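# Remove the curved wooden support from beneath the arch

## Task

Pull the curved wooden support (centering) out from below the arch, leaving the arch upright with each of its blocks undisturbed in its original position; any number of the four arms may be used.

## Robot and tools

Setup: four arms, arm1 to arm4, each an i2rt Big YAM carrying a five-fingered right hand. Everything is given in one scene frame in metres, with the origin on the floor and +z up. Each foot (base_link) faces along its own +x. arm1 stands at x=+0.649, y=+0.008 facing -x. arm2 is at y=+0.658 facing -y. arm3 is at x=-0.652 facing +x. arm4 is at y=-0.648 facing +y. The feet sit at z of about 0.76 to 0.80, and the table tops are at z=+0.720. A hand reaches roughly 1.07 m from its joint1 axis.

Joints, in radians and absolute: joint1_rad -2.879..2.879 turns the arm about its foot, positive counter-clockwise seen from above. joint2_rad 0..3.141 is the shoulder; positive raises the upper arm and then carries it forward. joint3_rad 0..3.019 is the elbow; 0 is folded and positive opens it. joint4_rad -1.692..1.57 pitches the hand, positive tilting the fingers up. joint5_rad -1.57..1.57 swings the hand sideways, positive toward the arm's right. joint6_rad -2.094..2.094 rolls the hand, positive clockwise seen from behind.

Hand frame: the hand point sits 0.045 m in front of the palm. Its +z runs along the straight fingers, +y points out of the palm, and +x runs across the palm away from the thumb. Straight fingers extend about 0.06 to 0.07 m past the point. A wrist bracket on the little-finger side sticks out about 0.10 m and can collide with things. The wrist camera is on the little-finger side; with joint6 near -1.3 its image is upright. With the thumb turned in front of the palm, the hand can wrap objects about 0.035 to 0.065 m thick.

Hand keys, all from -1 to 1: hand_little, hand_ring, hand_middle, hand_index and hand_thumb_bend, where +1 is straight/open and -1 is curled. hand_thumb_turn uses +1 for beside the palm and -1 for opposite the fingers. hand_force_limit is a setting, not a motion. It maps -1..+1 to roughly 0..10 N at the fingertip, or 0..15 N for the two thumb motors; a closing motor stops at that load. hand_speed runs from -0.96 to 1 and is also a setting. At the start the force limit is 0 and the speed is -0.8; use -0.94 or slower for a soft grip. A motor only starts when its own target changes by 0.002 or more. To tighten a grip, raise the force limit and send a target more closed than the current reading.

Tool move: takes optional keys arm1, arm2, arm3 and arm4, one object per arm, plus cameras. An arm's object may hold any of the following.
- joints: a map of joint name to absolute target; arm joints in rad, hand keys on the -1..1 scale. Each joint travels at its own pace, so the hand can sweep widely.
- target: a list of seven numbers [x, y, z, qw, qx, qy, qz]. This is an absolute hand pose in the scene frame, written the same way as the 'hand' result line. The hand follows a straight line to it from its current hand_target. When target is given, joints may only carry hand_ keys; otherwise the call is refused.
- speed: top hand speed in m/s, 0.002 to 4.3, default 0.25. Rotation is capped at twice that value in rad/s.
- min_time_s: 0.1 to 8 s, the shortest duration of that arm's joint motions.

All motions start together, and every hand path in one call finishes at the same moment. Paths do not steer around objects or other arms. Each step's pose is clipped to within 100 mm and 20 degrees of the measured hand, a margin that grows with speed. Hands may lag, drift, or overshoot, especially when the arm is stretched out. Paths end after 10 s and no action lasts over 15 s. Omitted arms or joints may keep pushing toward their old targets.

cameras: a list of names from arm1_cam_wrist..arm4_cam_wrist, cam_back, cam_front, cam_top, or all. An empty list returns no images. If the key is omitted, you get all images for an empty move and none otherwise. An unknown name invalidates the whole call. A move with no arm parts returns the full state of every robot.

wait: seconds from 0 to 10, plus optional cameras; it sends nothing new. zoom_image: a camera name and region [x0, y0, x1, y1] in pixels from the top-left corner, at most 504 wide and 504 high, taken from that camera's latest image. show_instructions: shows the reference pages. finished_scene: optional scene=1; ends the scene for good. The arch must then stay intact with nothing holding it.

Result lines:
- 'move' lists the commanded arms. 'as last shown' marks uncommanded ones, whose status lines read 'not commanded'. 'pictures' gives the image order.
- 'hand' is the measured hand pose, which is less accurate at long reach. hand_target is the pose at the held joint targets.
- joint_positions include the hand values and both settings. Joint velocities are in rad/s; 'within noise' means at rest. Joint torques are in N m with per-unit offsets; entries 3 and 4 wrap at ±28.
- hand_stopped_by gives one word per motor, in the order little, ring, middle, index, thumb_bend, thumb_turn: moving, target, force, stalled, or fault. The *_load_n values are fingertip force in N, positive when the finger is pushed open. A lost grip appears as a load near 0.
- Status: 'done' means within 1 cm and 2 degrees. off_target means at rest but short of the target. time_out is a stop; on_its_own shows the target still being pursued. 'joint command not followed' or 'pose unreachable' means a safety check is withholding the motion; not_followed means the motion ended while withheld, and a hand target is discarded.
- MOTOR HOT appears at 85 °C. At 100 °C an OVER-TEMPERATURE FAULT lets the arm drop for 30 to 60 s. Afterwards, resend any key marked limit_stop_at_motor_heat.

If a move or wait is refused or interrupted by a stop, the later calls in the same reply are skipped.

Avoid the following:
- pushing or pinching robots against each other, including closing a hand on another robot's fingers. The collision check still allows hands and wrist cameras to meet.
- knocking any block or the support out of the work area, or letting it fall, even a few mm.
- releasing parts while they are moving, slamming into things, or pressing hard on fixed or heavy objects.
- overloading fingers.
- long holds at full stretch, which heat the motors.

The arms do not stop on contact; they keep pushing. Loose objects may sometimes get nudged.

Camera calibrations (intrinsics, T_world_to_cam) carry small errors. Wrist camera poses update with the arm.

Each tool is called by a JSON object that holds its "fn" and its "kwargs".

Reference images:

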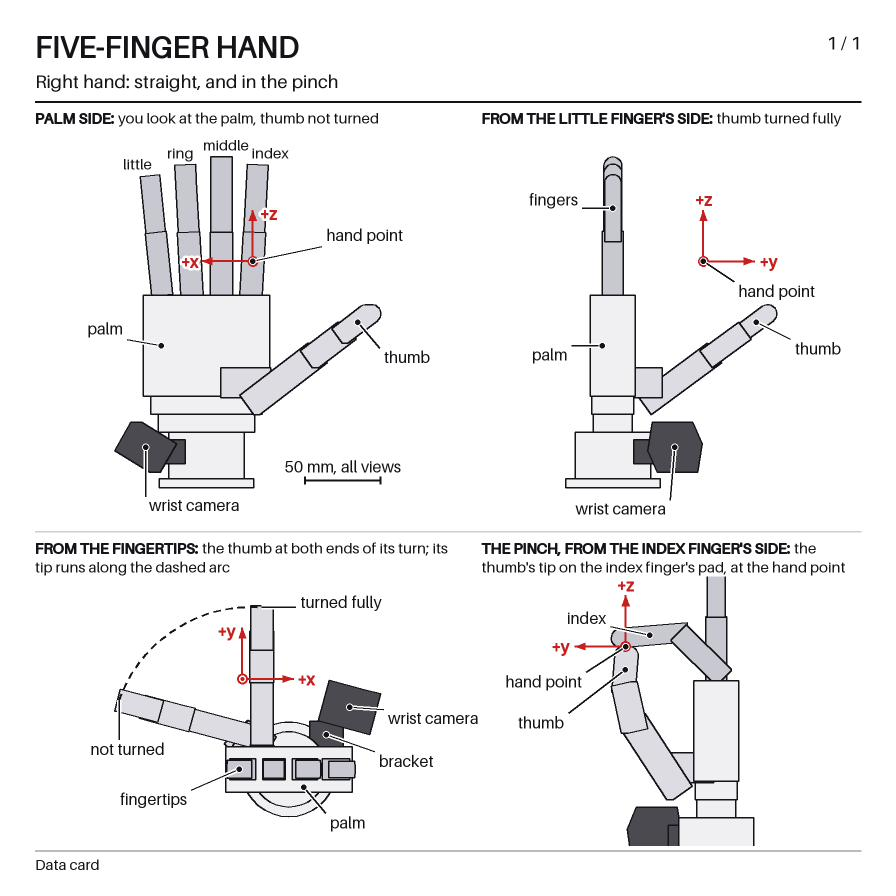

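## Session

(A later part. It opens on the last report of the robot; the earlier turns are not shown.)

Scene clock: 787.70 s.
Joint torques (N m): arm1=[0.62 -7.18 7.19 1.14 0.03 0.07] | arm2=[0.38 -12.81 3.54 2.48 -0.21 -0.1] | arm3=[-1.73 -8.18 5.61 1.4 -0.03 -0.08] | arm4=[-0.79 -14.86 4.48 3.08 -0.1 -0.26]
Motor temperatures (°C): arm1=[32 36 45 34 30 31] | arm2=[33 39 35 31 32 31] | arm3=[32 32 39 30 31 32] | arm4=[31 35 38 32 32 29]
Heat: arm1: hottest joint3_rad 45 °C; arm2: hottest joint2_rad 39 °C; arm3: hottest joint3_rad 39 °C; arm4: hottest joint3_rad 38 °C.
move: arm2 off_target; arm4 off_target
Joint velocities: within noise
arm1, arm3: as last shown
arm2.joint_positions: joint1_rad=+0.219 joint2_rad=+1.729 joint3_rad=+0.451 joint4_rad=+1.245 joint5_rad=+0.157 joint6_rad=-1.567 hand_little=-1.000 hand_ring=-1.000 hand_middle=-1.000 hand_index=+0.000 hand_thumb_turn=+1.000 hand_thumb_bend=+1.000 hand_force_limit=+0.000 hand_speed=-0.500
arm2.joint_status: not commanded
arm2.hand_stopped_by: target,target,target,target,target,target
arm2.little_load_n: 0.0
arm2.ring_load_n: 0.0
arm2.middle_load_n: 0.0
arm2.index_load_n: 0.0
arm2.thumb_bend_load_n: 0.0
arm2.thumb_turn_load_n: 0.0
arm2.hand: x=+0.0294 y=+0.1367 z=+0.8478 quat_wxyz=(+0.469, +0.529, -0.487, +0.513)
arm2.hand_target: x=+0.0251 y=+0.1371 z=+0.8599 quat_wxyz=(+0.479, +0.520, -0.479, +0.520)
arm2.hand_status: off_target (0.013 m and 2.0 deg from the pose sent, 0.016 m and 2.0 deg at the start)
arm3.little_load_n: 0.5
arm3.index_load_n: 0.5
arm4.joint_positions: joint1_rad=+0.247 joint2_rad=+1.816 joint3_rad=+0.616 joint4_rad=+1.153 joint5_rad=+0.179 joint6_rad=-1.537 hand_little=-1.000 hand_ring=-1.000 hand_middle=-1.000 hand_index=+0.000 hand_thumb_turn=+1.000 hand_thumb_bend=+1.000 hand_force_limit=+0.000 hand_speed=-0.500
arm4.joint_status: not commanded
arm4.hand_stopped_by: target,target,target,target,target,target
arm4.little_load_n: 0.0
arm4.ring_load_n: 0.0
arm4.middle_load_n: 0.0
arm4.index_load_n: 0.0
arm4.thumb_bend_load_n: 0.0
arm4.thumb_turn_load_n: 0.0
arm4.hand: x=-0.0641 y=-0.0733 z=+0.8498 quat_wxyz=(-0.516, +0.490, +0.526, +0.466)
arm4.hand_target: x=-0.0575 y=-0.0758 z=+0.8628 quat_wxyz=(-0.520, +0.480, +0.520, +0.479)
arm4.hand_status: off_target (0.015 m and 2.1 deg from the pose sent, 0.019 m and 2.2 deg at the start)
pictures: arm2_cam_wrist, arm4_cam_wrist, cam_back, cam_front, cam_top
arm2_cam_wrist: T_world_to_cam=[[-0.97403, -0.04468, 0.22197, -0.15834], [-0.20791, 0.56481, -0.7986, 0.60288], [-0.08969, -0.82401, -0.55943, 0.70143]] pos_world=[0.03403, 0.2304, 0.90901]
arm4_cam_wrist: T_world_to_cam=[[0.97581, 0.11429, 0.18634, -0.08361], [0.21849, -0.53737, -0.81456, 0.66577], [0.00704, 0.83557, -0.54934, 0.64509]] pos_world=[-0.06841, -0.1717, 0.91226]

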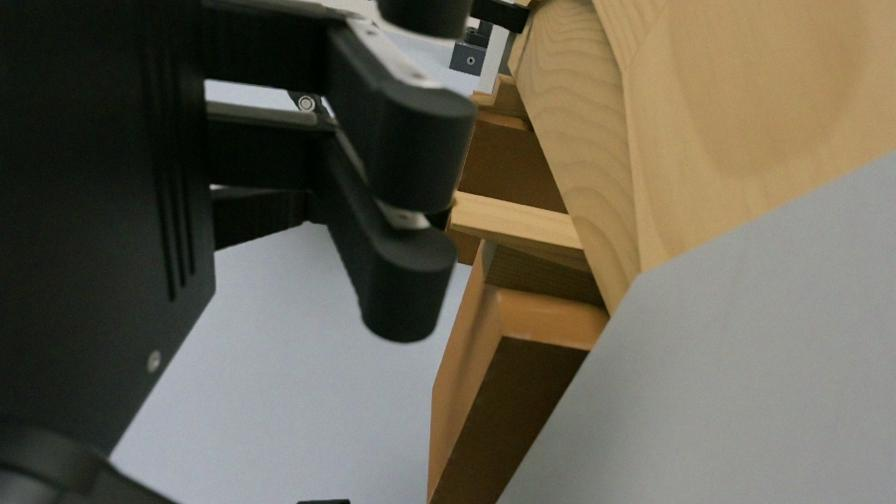

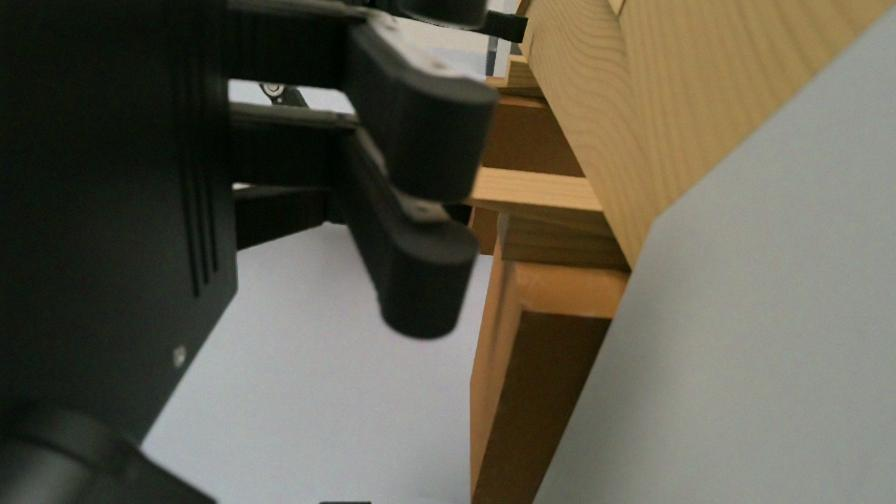

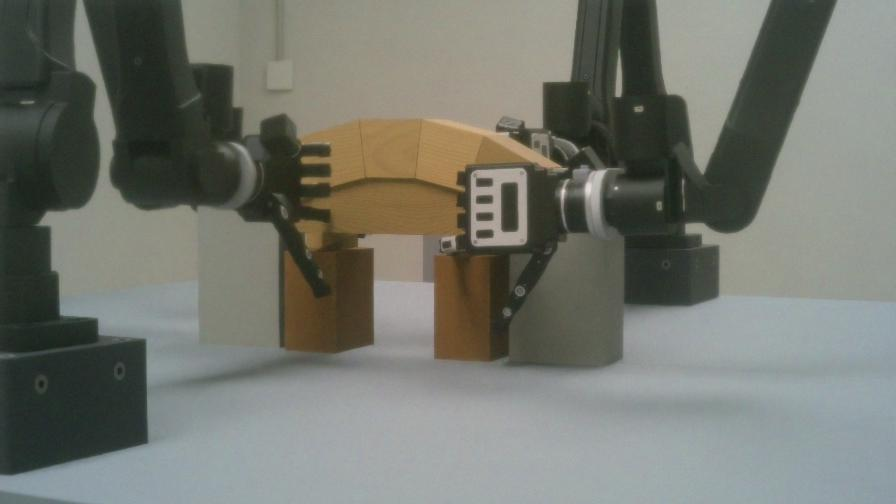

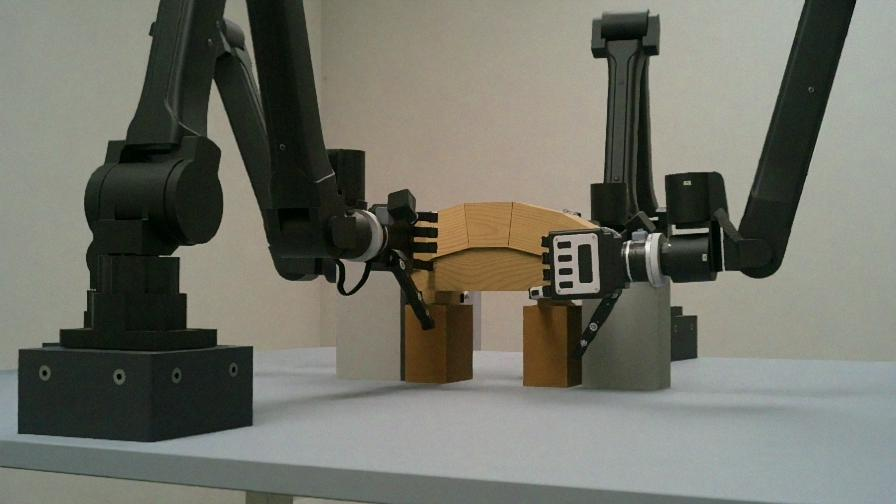

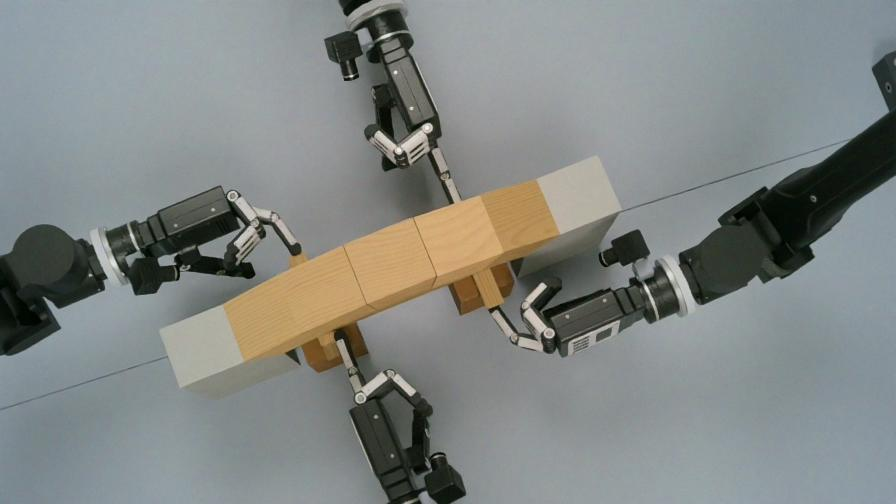

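{"fn": "move", "kwargs": {"arm4": {"target": [-0.0724, -0.0771, 0.869, 0.5199, -0.4793, -0.5199, -0.4793], "speed": 0.04}, "arm2": {"target": [0.0201, 0.1366, 0.860, 0.4793, 0.5199, -0.4793, 0.5199], "speed": 0.015}, "cameras": ["cam_top", "cam_back", "cam_front"]}}

{"fn": "zoom_image", "kwargs": {"camera": "cam_top", "region": [265, 220, 345, 284]}}

{"fn": "zoom_image", "kwargs": {"camera": "cam_top", "region": [450, 250, 550, 330]}}

{"fn": "zoom_image", "kwargs": {"camera": "cam_back", "region": [420, 210, 520, 280]}}

Scene clock: 821.70 s.
Joint torques (N m): arm1=[-0.32 -6.95 7.23 1.18 0.01 0.06] | arm2=[-0.21 -12.92 3.36 2.56 -0.1 -0.1] | arm3=[-1.49 -8.41 5.52 1.48 -0.03 -0.06] | arm4=[0.91 -16.09 5.34 2.24 0.13 -0.27]
Motor temperatures (°C): arm1=[32 36 43 34 30 31] | arm2=[33 38 35 31 32 31] | arm3=[32 32 38 30 31 31] | arm4=[31 34 37 32 31 29]
Heat: arm1: hottest joint3_rad 43 °C; arm2: hottest joint2_rad 38 °C; arm3: hottest joint3_rad 38 °C; arm4: hottest joint3_rad 37 °C.
move: arm2 off_target; arm4 off_target
Joint velocities: within noise
arm1, arm3: as last shown
arm2.joint_positions: joint1_rad=+0.211 joint2_rad=+1.729 joint3_rad=+0.451 joint4_rad=+1.245 joint5_rad=+0.140 joint6_rad=-1.567 hand_little=-1.000 hand_ring=-1.000 hand_middle=-1.000 hand_index=+0.000 hand_thumb_turn=+1.000 hand_thumb_bend=+1.000 hand_force_limit=+0.000 hand_speed=-0.500
arm2.joint_status: not commanded
arm2.hand_stopped_by: target,target,target,target,target,target
arm2.little_load_n: 0.0
arm2.ring_load_n: 0.0
arm2.middle_load_n: 0.0
arm2.index_load_n: 0.0
arm2.thumb_bend_load_n: 0.0
arm2.thumb_turn_load_n: 0.0
arm2.hand: x=+0.0290 y=+0.1357 z=+0.8477 quat_wxyz=(+0.466, +0.532, -0.485, +0.515)
arm2.hand_target: x=+0.0203 y=+0.1367 z=+0.8598 quat_wxyz=(+0.479, +0.520, -0.479, +0.520)
arm2.hand_status: off_target (0.015 m and 2.2 deg from the pose sent, 0.015 m and 2.0 deg at the start)
arm3.little_load_n: 0.0
arm3.index_load_n: 0.0
arm4.joint_positions: joint1_rad=+0.263 joint2_rad=+1.812 joint3_rad=+0.615 joint4_rad=+1.153 joint5_rad=+0.211 joint6_rad=-1.537 hand_little=-1.000 hand_ring=-1.000 hand_middle=-1.000 hand_index=+0.000 hand_thumb_turn=+1.000 hand_thumb_bend=+1.000 hand_force_limit=+0.000 hand_speed=-0.500
arm4.joint_status: not commanded
arm4.hand_stopped_by: target,target,target,target,target,target
arm4.little_load_n: 0.0
arm4.ring_load_n: 0.0
arm4.middle_load_n: 0.0
arm4.index_load_n: 0.5
arm4.thumb_bend_load_n: 0.0
arm4.thumb_turn_load_n: 0.0
arm4.hand: x=-0.0672 y=-0.0760 z=+0.8513 quat_wxyz=(-0.513, +0.493, +0.522, +0.470)
arm4.hand_target: x=-0.0723 y=-0.0770 z=+0.8688 quat_wxyz=(-0.520, +0.479, +0.520, +0.479)
arm4.hand_status: off_target (0.018 m and 2.0 deg from the pose sent, 0.021 m and 2.1 deg at the start)
pictures: cam_back, cam_front, cam_top

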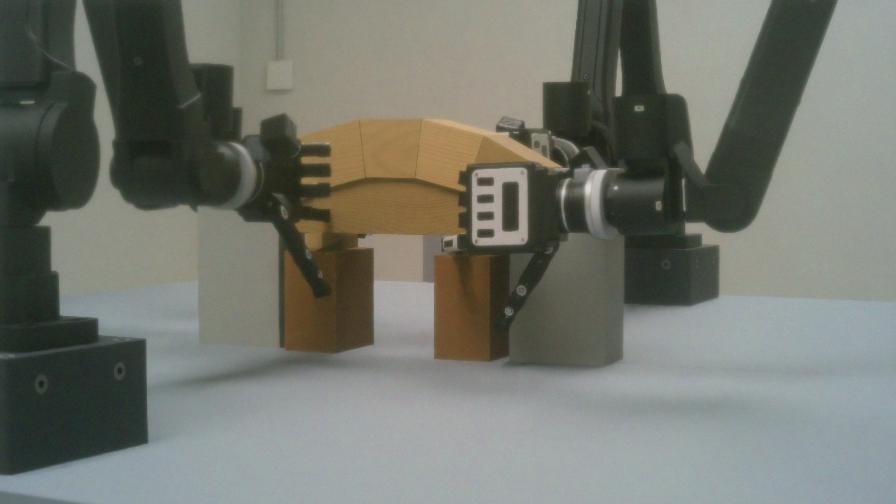

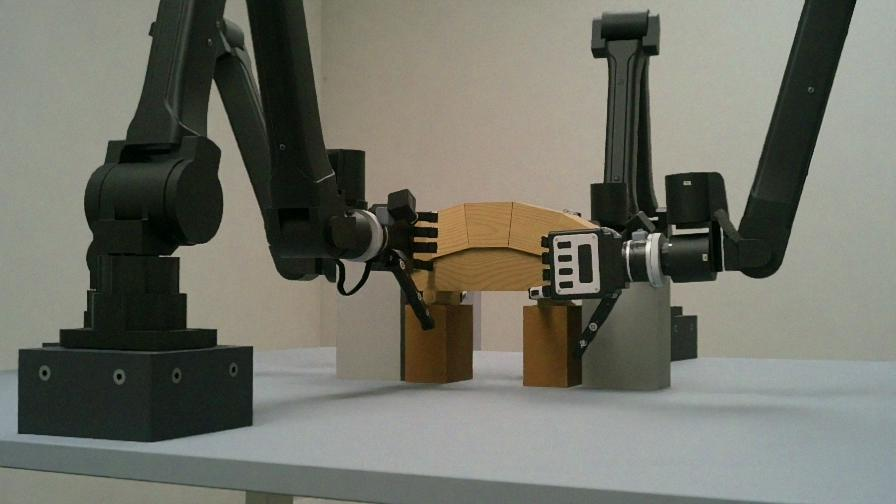

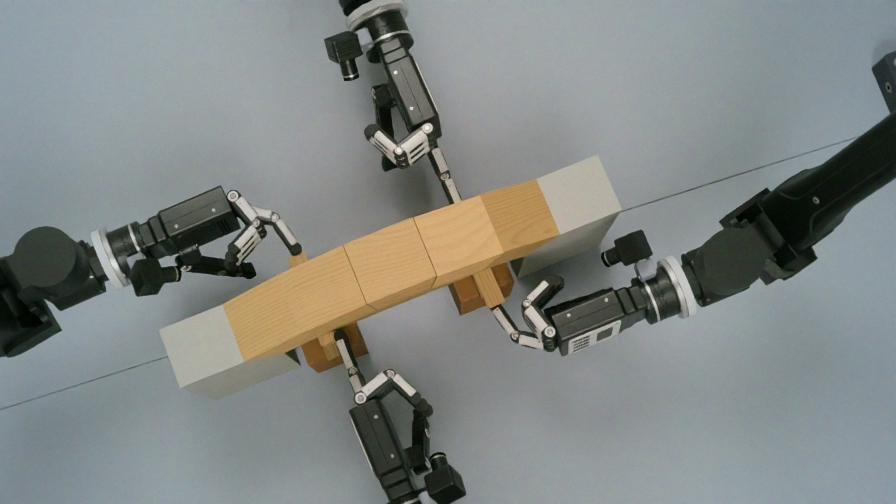

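Scaled by 6.300 from the camera's image (finer frame: 1280x720).

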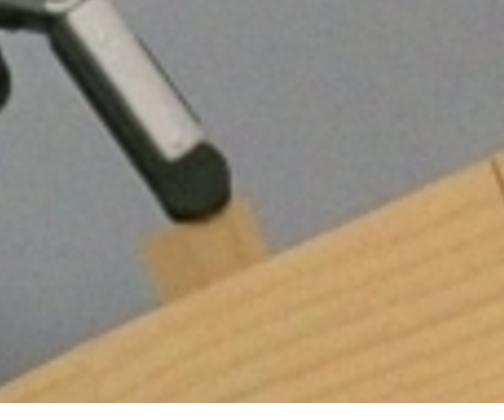

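Scaled by 5.040 from the camera's image (finer frame: 1280x720).

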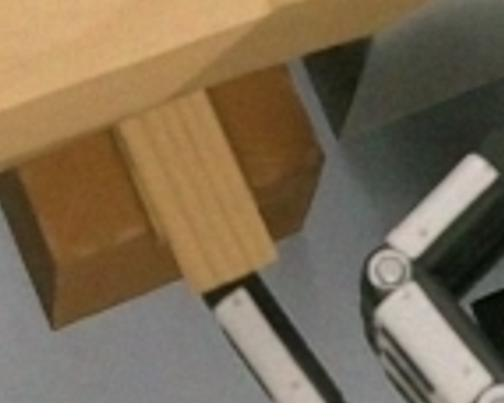

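Scaled by 5.040 from the camera's image (finer frame: 1280x720).

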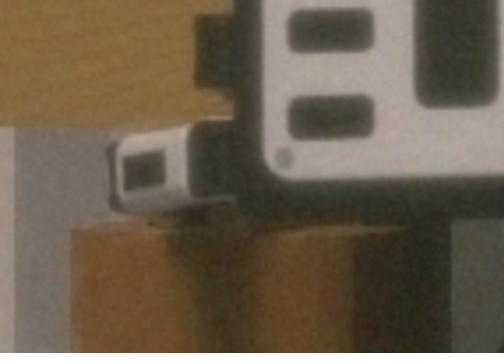

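{"fn": "move", "kwargs": {"arm4": {"target": [-0.100, -0.0790, 0.863, 0.5199, -0.4793, -0.5199, -0.4793], "speed": 0.05}, "arm2": {"target": [0.0131, 0.1360, 0.860, 0.4793, 0.5199, -0.4793, 0.5199], "speed": 0.015}, "cameras": ["cam_top", "cam_back", "arm4_cam_wrist"]}}

{"fn": "zoom_image", "kwargs": {"camera": "cam_top", "region": [265, 220, 345, 284]}}

{"fn": "zoom_image", "kwargs": {"camera": "cam_top", "region": [450, 250, 550, 330]}}

{"fn": "zoom_image", "kwargs": {"camera": "arm4_cam_wrist", "region": [420, 100, 720, 340]}}

Scene clock: 834.40 s.
Joint torques (N m): arm1=[0.21 -7.18 7.02 1.09 -0.02 0.05] | arm2=[0.15 -12.92 3.52 2.55 -0.11 -0.1] | arm3=[-1.49 -8.41 5.68 1.44 -0.04 -0.06] | arm4=[0.09 -13.63 7.17 2.41 0.1 -0.28]
Motor temperatures (°C): arm1=[32 36 43 34 30 31] | arm2=[33 38 35 31 32 31] | arm3=[32 33 38 30 31 31] | arm4=[31 35 37 32 32 29]
Heat: arm1: hottest joint3_rad 43 °C; arm2: hottest joint2_rad 38 °C; arm3: hottest joint3_rad 38 °C; arm4: hottest joint3_rad 37 °C.
move: arm2 off_target; arm4 off_target
Joint velocities: within noise
arm1, arm3: as last shown
arm2.joint_positions: joint1_rad=+0.187 joint2_rad=+1.728 joint3_rad=+0.447 joint4_rad=+1.246 joint5_rad=+0.119 joint6_rad=-1.567 hand_little=-1.000 hand_ring=-1.000 hand_middle=-1.000 hand_index=+0.000 hand_thumb_turn=+1.000 hand_thumb_bend=+1.000 hand_force_limit=+0.000 hand_speed=-0.500
arm2.joint_status: not commanded
arm2.hand_stopped_by: target,target,target,target,target,target
arm2.little_load_n: 0.0
arm2.ring_load_n: 0.0
arm2.middle_load_n: 0.0
arm2.index_load_n: 0.5
arm2.thumb_bend_load_n: 0.0
arm2.thumb_turn_load_n: 0.0
arm2.hand: x=+0.0203 y=+0.1356 z=+0.8468 quat_wxyz=(+0.466, +0.531, -0.486, +0.514)
arm2.hand_target: x=+0.0132 y=+0.1361 z=+0.8597 quat_wxyz=(+0.479, +0.520, -0.479, +0.520)
arm2.hand_status: off_target (0.015 m and 2.3 deg from the pose sent, 0.020 m and 2.2 deg at the start)
arm3.hand: x=-0.1026 y=+0.0391 z=+0.8890 quat_wxyz=(-0.033, +0.707, +0.030, +0.706)
arm4.joint_positions: joint1_rad=+0.337 joint2_rad=+1.812 joint3_rad=+0.615 joint4_rad=+1.153 joint5_rad=+0.280 joint6_rad=-1.537 hand_little=-1.000 hand_ring=-1.000 hand_middle=-1.000 hand_index=+0.000 hand_thumb_turn=+1.000 hand_thumb_bend=+1.000 hand_force_limit=+0.000 hand_speed=-0.500
arm4.joint_status: not commanded
arm4.hand_stopped_by: target,target,target,target,target,target
arm4.little_load_n: 0.0
arm4.ring_load_n: 0.0
arm4.middle_load_n: 0.0
arm4.index_load_n: 0.0
arm4.thumb_bend_load_n: 0.0
arm4.thumb_turn_load_n: 0.0
arm4.hand: x=-0.0952 y=-0.0848 z=+0.8513 quat_wxyz=(-0.514, +0.491, +0.524, +0.470)
arm4.hand_target: x=-0.0999 y=-0.0793 z=+0.8631 quat_wxyz=(-0.520, +0.479, +0.520, +0.479)
arm4.hand_status: off_target (0.014 m and 1.9 deg from the pose sent, 0.035 m and 2.0 deg at the start)
pictures: arm4_cam_wrist, cam_back, cam_top
arm4_cam_wrist: T_world_to_cam=[[0.9763, 0.10333, 0.19016, -0.0563], [0.21569, -0.53667, -0.81576, 0.66845], [0.01776, 0.83744, -0.54624, 0.6542]] pos_world=[-0.10083, -0.1833, 0.91335]

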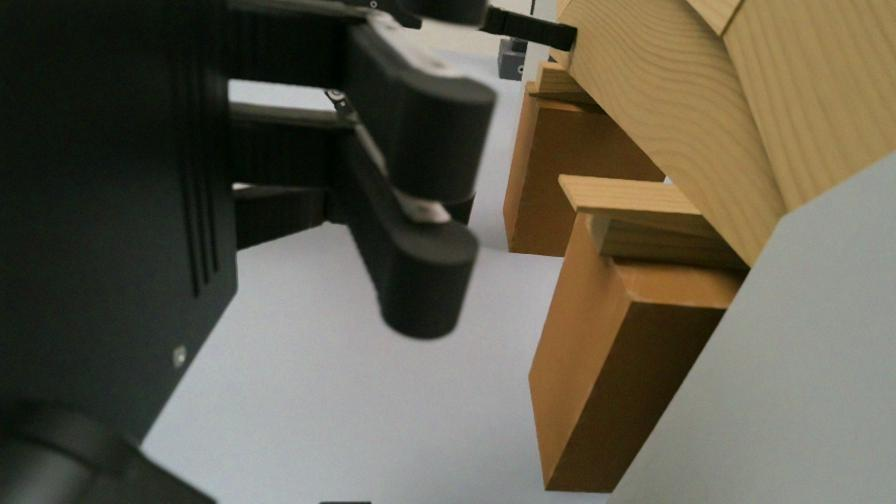

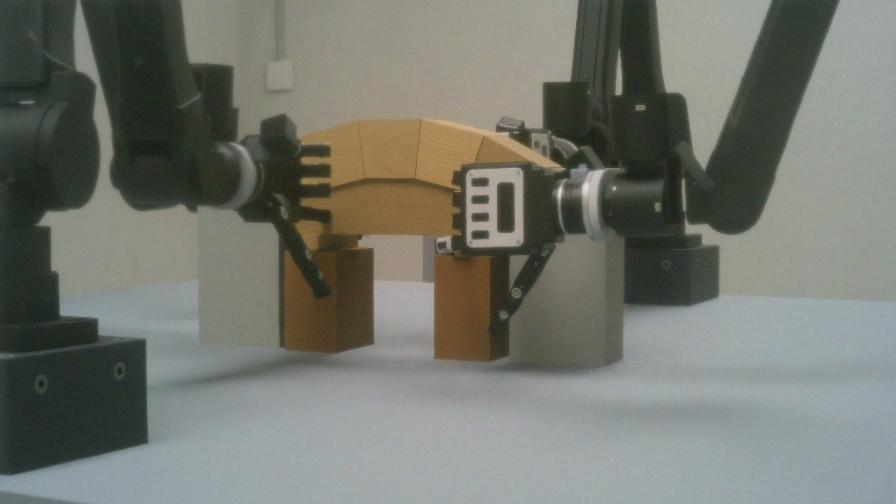

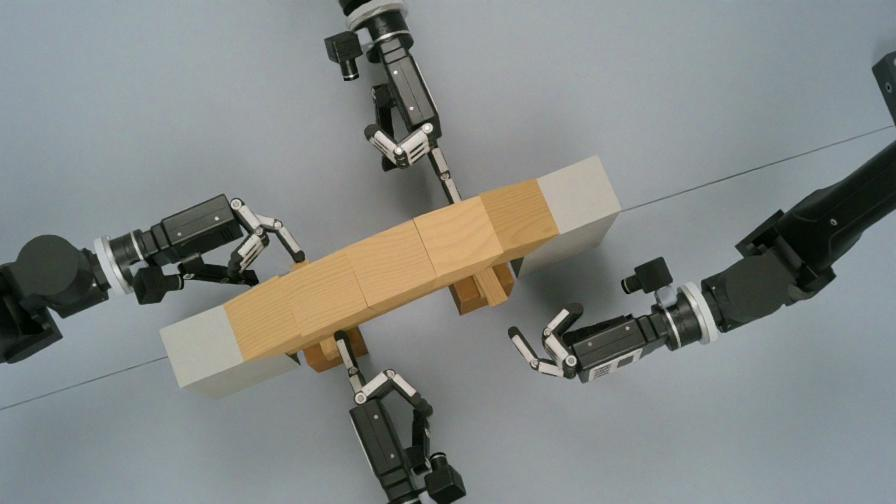

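Scaled by 6.300 from the camera's image (finer frame: 1280x720).

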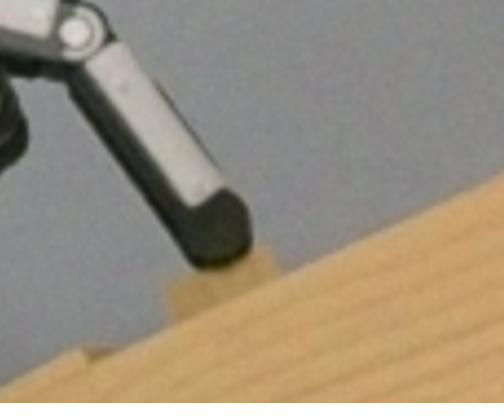

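Scaled by 5.040 from the camera's image (finer frame: 1280x720).

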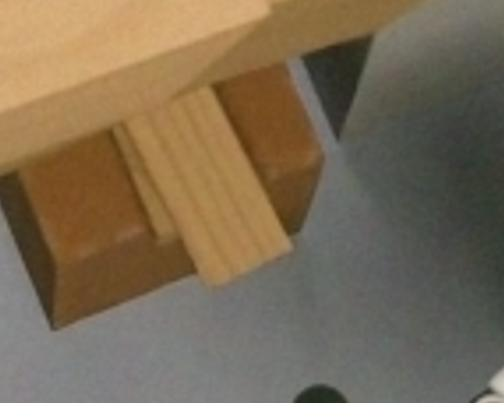

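Scaled by 1.680 from the camera's image (finer frame: 1280x720).

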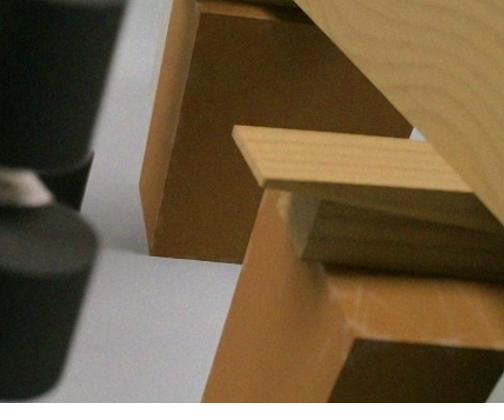

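{"fn": "zoom_image", "kwargs": {"camera": "cam_top", "region": [200, 210, 400, 370]}}

{"fn": "zoom_image", "kwargs": {"camera": "cam_back", "region": [240, 100, 480, 260]}}

Scaled by 2.520 from the camera's image (finer frame: 1280x720).

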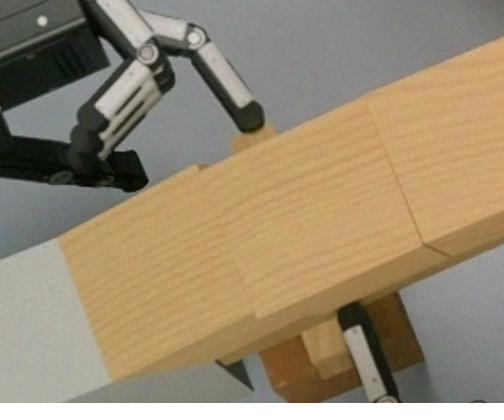

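Scaled by 2.100 from the camera's image (finer frame: 1280x720).

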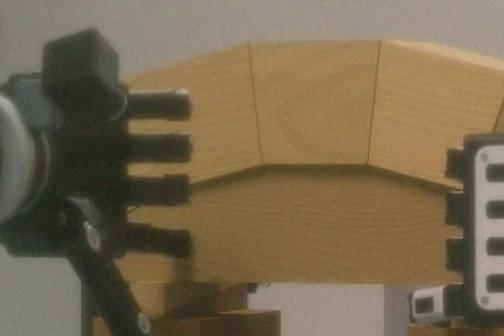

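{"fn": "move", "kwargs": {"cameras": ["arm1_cam_wrist", "arm3_cam_wrist", "arm2_cam_wrist"]}}

{"fn": "zoom_image", "kwargs": {"camera": "arm3_cam_wrist", "region": [440, 60, 840, 380]}}

{"fn": "zoom_image", "kwargs": {"camera": "arm2_cam_wrist", "region": [420, 30, 740, 350]}}

{"fn": "zoom_image", "kwargs": {"camera": "arm1_cam_wrist", "region": [440, 0, 896, 360]}}

Scene clock: 857.93 s.
Joint torques (N m): arm1=[0.21 -6.95 7.04 1.22 0.04 0.03] | arm2=[0.09 -12.86 3.49 2.55 -0.11 -0.11] | arm3=[-1.32 -8.12 5.56 1.57 -0.03 -0.05] | arm4=[0.09 -13.57 7.02 2.51 0.1 -0.27]
Motor temperatures (°C): arm1=[31 36 43 34 30 31] | arm2=[33 38 35 31 31 31] | arm3=[32 33 38 30 31 31] | arm4=[31 35 37 32 32 29]
Heat: arm1: hottest joint3_rad 43 °C; arm2: hottest joint2_rad 38 °C; arm3: hottest joint3_rad 38 °C; arm4: hottest joint3_rad 37 °C.
Joint velocities: within noise
arm1.joint_positions: joint1_rad=+0.025 joint2_rad=+1.847 joint3_rad=+0.577 joint4_rad=+1.274 joint5_rad=-0.012 joint6_rad=-1.580 hand_little=-1.000 hand_ring=-1.000 hand_middle=-1.000 hand_index=+1.000 hand_thumb_turn=+1.000 hand_thumb_bend=+1.000 hand_force_limit=+0.000 hand_speed=-0.800
arm1.joint_status: not commanded
arm1.hand_stopped_by: target,target,target,target,target,target
arm1.little_load_n: 0.0
arm1.ring_load_n: 0.0
arm1.middle_load_n: 0.0
arm1.index_load_n: 0.0
arm1.thumb_bend_load_n: 0.0
arm1.thumb_turn_load_n: 0.0
arm1.hand: x=+0.0731 y=+0.0247 z=+0.8796 quat_wxyz=(+0.710, +0.031, -0.703, +0.029) (m; scene frame)
arm1.hand_target: x=+0.0643 y=+0.0266 z=+0.8751 quat_wxyz=(+0.707, +0.029, -0.706, +0.029) (m; scene frame)
arm1.hand_status: not commanded
arm2.joint_positions: joint1_rad=+0.187 joint2_rad=+1.728 joint3_rad=+0.447 joint4_rad=+1.246 joint5_rad=+0.119 joint6_rad=-1.567 hand_little=-1.000 hand_ring=-1.000 hand_middle=-1.000 hand_index=+0.000 hand_thumb_turn=+1.000 hand_thumb_bend=+1.000 hand_force_limit=+0.000 hand_speed=-0.500
arm2.joint_status: not commanded
arm2.hand_stopped_by: target,target,target,target,target,target
arm2.little_load_n: 0.0
arm2.ring_load_n: 0.0
arm2.middle_load_n: 0.0
arm2.index_load_n: 0.5
arm2.thumb_bend_load_n: 0.0
arm2.thumb_turn_load_n: 0.0
arm2.hand: x=+0.0203 y=+0.1356 z=+0.8468 quat_wxyz=(+0.466, +0.531, -0.486, +0.514) (m; scene frame)
arm2.hand_target: x=+0.0132 y=+0.1361 z=+0.8597 quat_wxyz=(+0.479, +0.520, -0.479, +0.520) (m; scene frame)
arm2.hand_status: off_target (0.015 m and 2.3 deg from the pose sent, 0.020 m and 2.2 deg at the start)
arm3.joint_positions: joint1_rad=+0.227 joint2_rad=+1.773 joint3_rad=+0.519 joint4_rad=+1.261 joint5_rad=+0.120 joint6_rad=-1.567 hand_little=-1.000 hand_ring=-1.000 hand_middle=-1.000 hand_index=+1.000 hand_thumb_turn=+1.000 hand_thumb_bend=+1.000 hand_force_limit=+0.000 hand_speed=-0.800
arm3.joint_status: not commanded
arm3.hand_stopped_by: target,target,target,target,target,target
arm3.little_load_n: 0.0
arm3.ring_load_n: 0.0
arm3.middle_load_n: 0.0
arm3.index_load_n: 0.0
arm3.thumb_bend_load_n: 0.0
arm3.thumb_turn_load_n: 0.0
arm3.hand: x=-0.1026 y=+0.0391 z=+0.8890 quat_wxyz=(-0.033, +0.707, +0.030, +0.706) (m; scene frame)
arm3.hand_target: x=-0.0924 y=+0.0357 z=+0.8901 quat_wxyz=(-0.029, +0.706, +0.029, +0.707) (m; scene frame)
arm3.hand_status: not commanded
arm4.joint_positions: joint1_rad=+0.337 joint2_rad=+1.812 joint3_rad=+0.615 joint4_rad=+1.153 joint5_rad=+0.280 joint6_rad=-1.537 hand_little=-1.000 hand_ring=-1.000 hand_middle=-1.000 hand_index=+0.000 hand_thumb_turn=+1.000 hand_thumb_bend=+1.000 hand_force_limit=+0.000 hand_speed=-0.500
arm4.joint_status: not commanded
arm4.hand_stopped_by: target,target,target,target,target,target
arm4.little_load_n: 0.0
arm4.ring_load_n: 0.0
arm4.middle_load_n: 0.0
arm4.index_load_n: 0.0
arm4.thumb_bend_load_n: 0.0
arm4.thumb_turn_load_n: 0.0
arm4.hand: x=-0.0952 y=-0.0848 z=+0.8513 quat_wxyz=(-0.514, +0.491, +0.524, +0.470) (m; scene frame)
arm4.hand_target: x=-0.0999 y=-0.0793 z=+0.8631 quat_wxyz=(-0.520, +0.479, +0.520, +0.479) (m; scene frame)
arm4.hand_status: off_target (0.014 m and 1.9 deg from the pose sent, 0.035 m and 2.0 deg at the start)
pictures: arm1_cam_wrist, arm2_cam_wrist, arm3_cam_wrist
camera_calibration:
arm1_cam_wrist: T_world_to_cam=[[-0.10941, 0.94965, 0.2936, -0.27589], [0.50282, 0.30767, -0.80778, 0.66044], [-0.85744, 0.05925, -0.51117, 0.62271]] pos_world=[0.17167, 0.0219, 0.9328]
arm2_cam_wrist: T_world_to_cam=[[-0.97385, -0.05218, 0.2211, -0.16535], [-0.21135, 0.56501, -0.79756, 0.60002], [-0.08331, -0.82343, -0.56127, 0.70054]] pos_world=[0.02415, 0.2292, 0.9083]
arm3_cam_wrist: T_world_to_cam=[[0.10371, -0.96055, 0.25805, -0.17596], [-0.49108, -0.27507, -0.82655, 0.69679], [0.86492, -0.041, -0.50023, 0.64547]] pos_world=[-0.19785, 0.04911, 0.94422]

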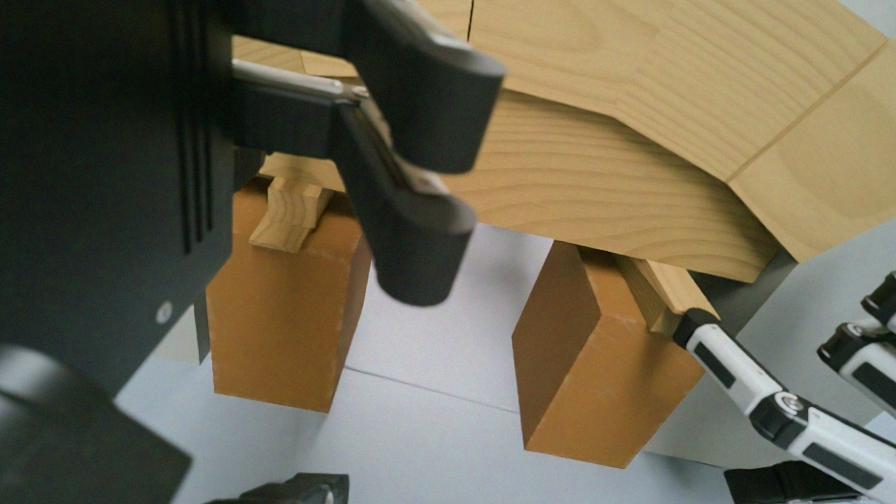

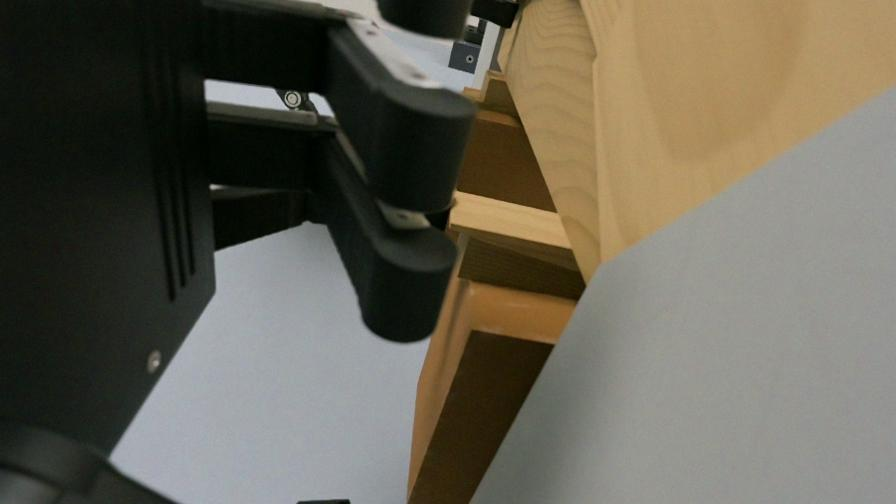

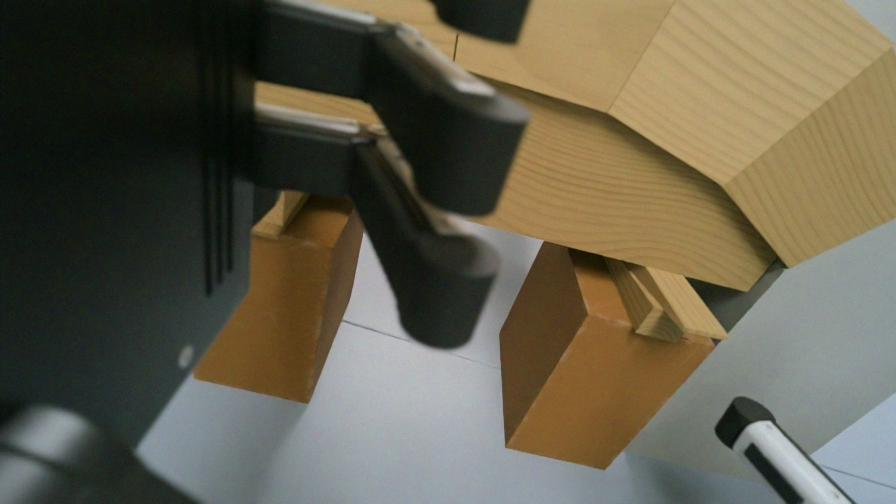

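Scaled by 1.260 from the camera's image (finer frame: 1280x720).

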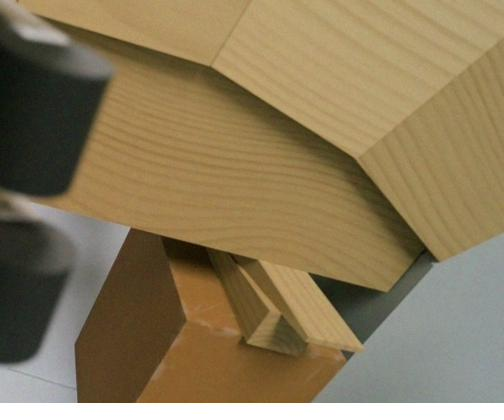

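Scaled by 1.575 from the camera's image (finer frame: 1280x720).

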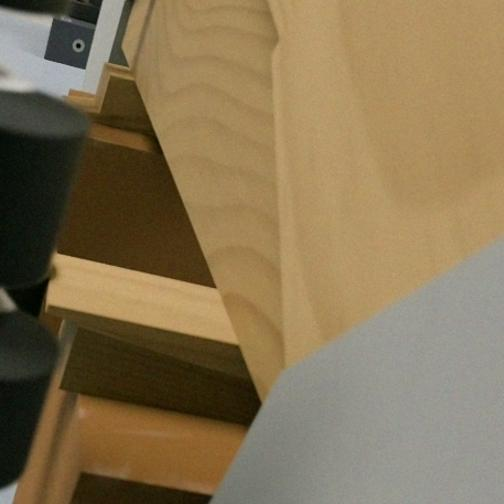

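Scaled by 1.105 from the camera's image (finer frame: 1280x720).

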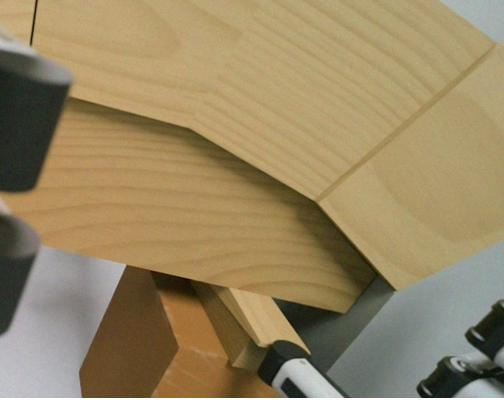

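{"fn": "move", "kwargs": {"arm1": {"target": [0.0610, 0.0264, 0.875, 0.7065, 0.0287, -0.7065, 0.0287], "speed": 0.02}, "arm4": {"target": [-0.0800, -0.0778, 0.870, 0.5199, -0.4793, -0.5199, -0.4793], "speed": 0.05}, "cameras": ["cam_top", "cam_back", "arm4_cam_wrist", "arm1_cam_wrist"]}}

{"fn": "zoom_image", "kwargs": {"camera": "cam_back", "region": [420, 210, 520, 280]}}

{"fn": "zoom_image", "kwargs": {"camera": "cam_top", "region": [450, 250, 550, 330]}}

Scene clock: 875.30 s.
Joint torques (N m): arm1=[0.91 -6.95 7.34 1.17 0.01 0] | arm2=[0.15 -12.86 3.51 2.52 -0.1 -0.1] | arm3=[-1.44 -8.23 5.61 1.5 -0.01 -0.06] | arm4=[-1.32 -14.45 5.9 1.92 -0.08 -0.28]
Motor temperatures (°C): arm1=[31 36 42 34 30 31] | arm2=[33 38 35 31 31 31] | arm3=[32 33 38 30 31 31] | arm4=[31 35 37 32 32 29]
Heat: arm1: hottest joint3_rad 42 °C; arm2: hottest joint2_rad 38 °C; arm3: hottest joint3_rad 38 °C; arm4: hottest joint3_rad 37 °C.
move: arm1 off_target; arm4 done
Joint velocities: within noise
arm1.joint_positions: joint1_rad=+0.025 joint2_rad=+1.851 joint3_rad=+0.584 joint4_rad=+1.270 joint5_rad=-0.012 joint6_rad=-1.580 hand_little=-1.000 hand_ring=-1.000 hand_middle=-1.000 hand_index=+1.000 hand_thumb_turn=+1.000 hand_thumb_bend=+1.000 hand_force_limit=+0.000 hand_speed=-0.800
arm1.joint_status: not commanded
arm1.hand_stopped_by: target,target,target,target,target,target
arm1.little_load_n: -0.5
arm1.ring_load_n: 0.0
arm1.middle_load_n: 0.0
arm1.index_load_n: 0.0
arm1.thumb_bend_load_n: 0.0
arm1.thumb_turn_load_n: 0.0
arm1.hand: x=+0.0707 y=+0.0245 z=+0.8792 quat_wxyz=(+0.709, +0.031, -0.703, +0.029)
arm1.hand_target: x=+0.0614 y=+0.0263 z=+0.8752 quat_wxyz=(+0.707, +0.029, -0.706, +0.029)
arm1.hand_status: off_target (0.011 m and 0.6 deg from the pose sent, 0.013 m and 0.6 deg at the start)
arm2, arm3: as last shown
arm3.middle_load_n: 0.5
arm4.joint_positions: joint1_rad=+0.302 joint2_rad=+1.795 joint3_rad=+0.615 joint4_rad=+1.153 joint5_rad=+0.235 joint6_rad=-1.537 hand_little=-1.000 hand_ring=-1.000 hand_middle=-1.000 hand_index=+0.000 hand_thumb_turn=+1.000 hand_thumb_bend=+1.000 hand_force_limit=+0.000 hand_speed=-0.500
arm4.joint_status: not commanded
arm4.hand_stopped_by: target,target,target,target,target,target
arm4.little_load_n: 0.0
arm4.ring_load_n: 0.0
arm4.middle_load_n: 0.0
arm4.index_load_n: 0.0
arm4.thumb_bend_load_n: 0.0
arm4.thumb_turn_load_n: 0.0
arm4.hand: x=-0.0846 y=-0.0793 z=+0.8608 quat_wxyz=(-0.522, +0.486, +0.520, +0.470)
arm4.hand_target: x=-0.0800 y=-0.0778 z=+0.8699 quat_wxyz=(-0.520, +0.479, +0.520, +0.479)
arm4.hand_status: done (0.010 m and 1.3 deg from the pose sent, 0.025 m and 1.9 deg at the start)
pictures: arm1_cam_wrist, arm4_cam_wrist, cam_back, cam_top
arm1_cam_wrist: T_world_to_cam=[[-0.10967, 0.94961, 0.2936, -0.27583], [0.50339, 0.30777, -0.80739, 0.661], [-0.85707, 0.05925, -0.51179, 0.62103]] pos_world=[0.16927, 0.0217, 0.9325]
arm4_cam_wrist: T_world_to_cam=[[0.97663, 0.10983, 0.18476, -0.06376], [0.21487, -0.52149, -0.82576, 0.68664], [0.00566, 0.84616, -0.5329, 0.6428]] pos_world=[-0.08891, -0.17883, 0.92133]

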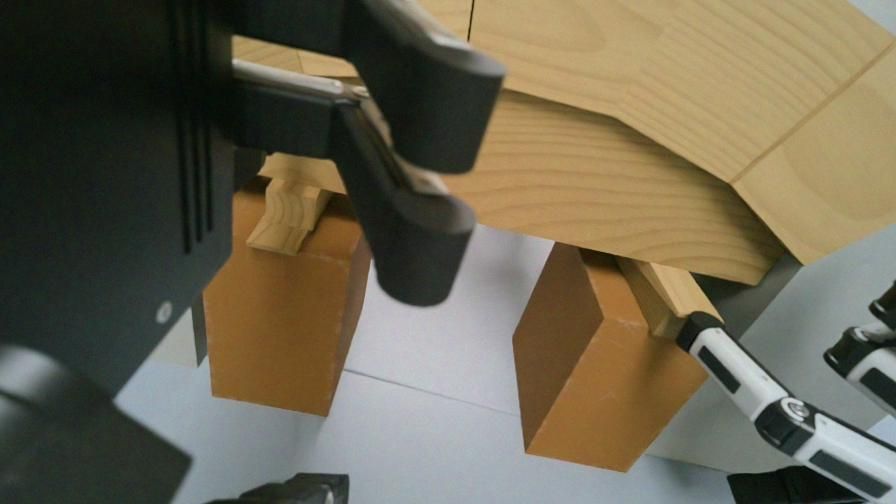

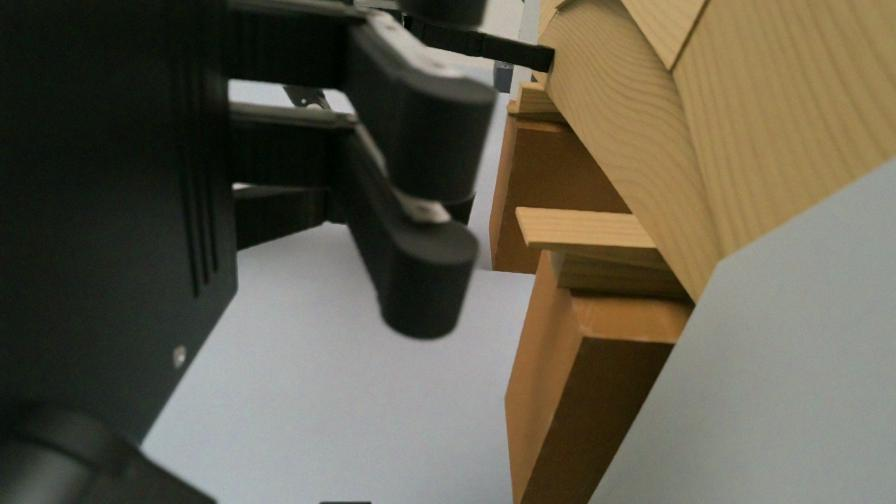

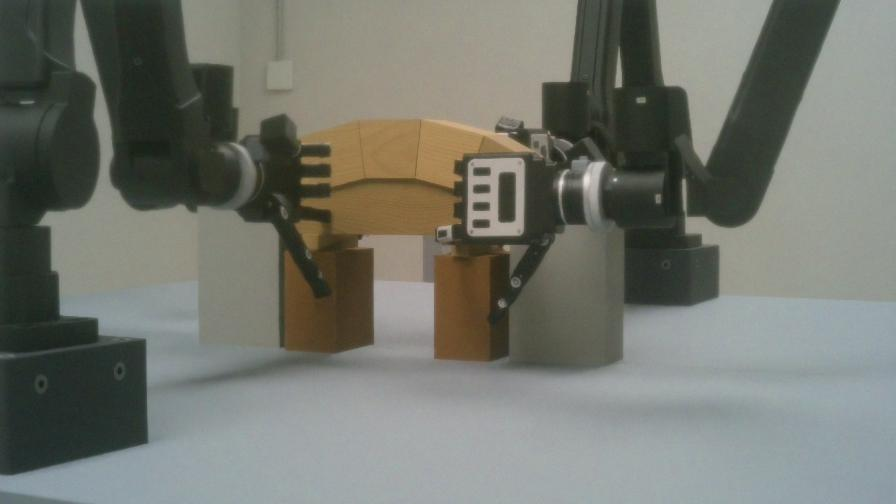

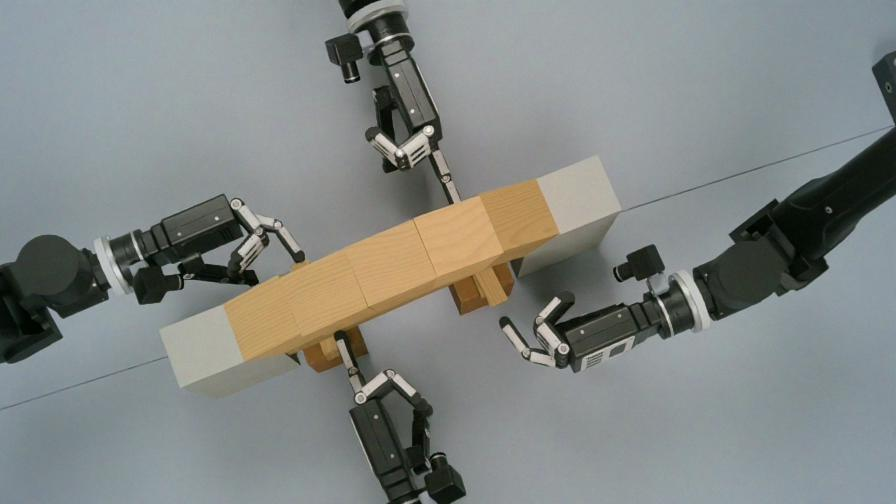

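Scaled by 5.040 from the camera's image (finer frame: 1280x720).

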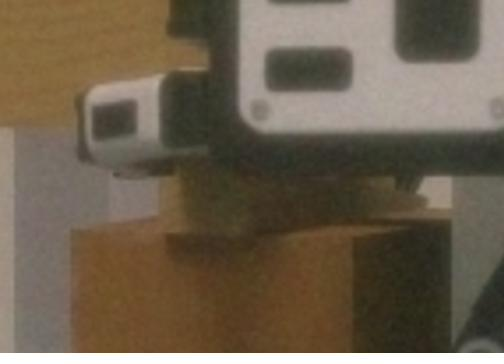

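Scaled by 5.040 from the camera's image (finer frame: 1280x720).

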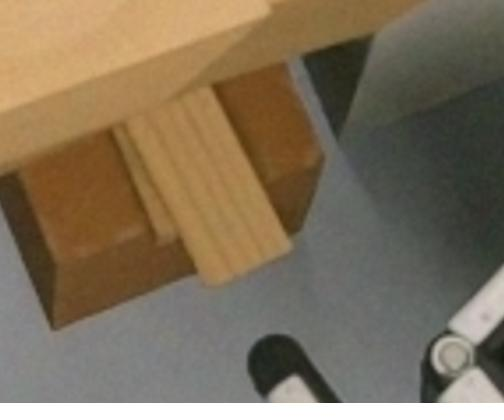

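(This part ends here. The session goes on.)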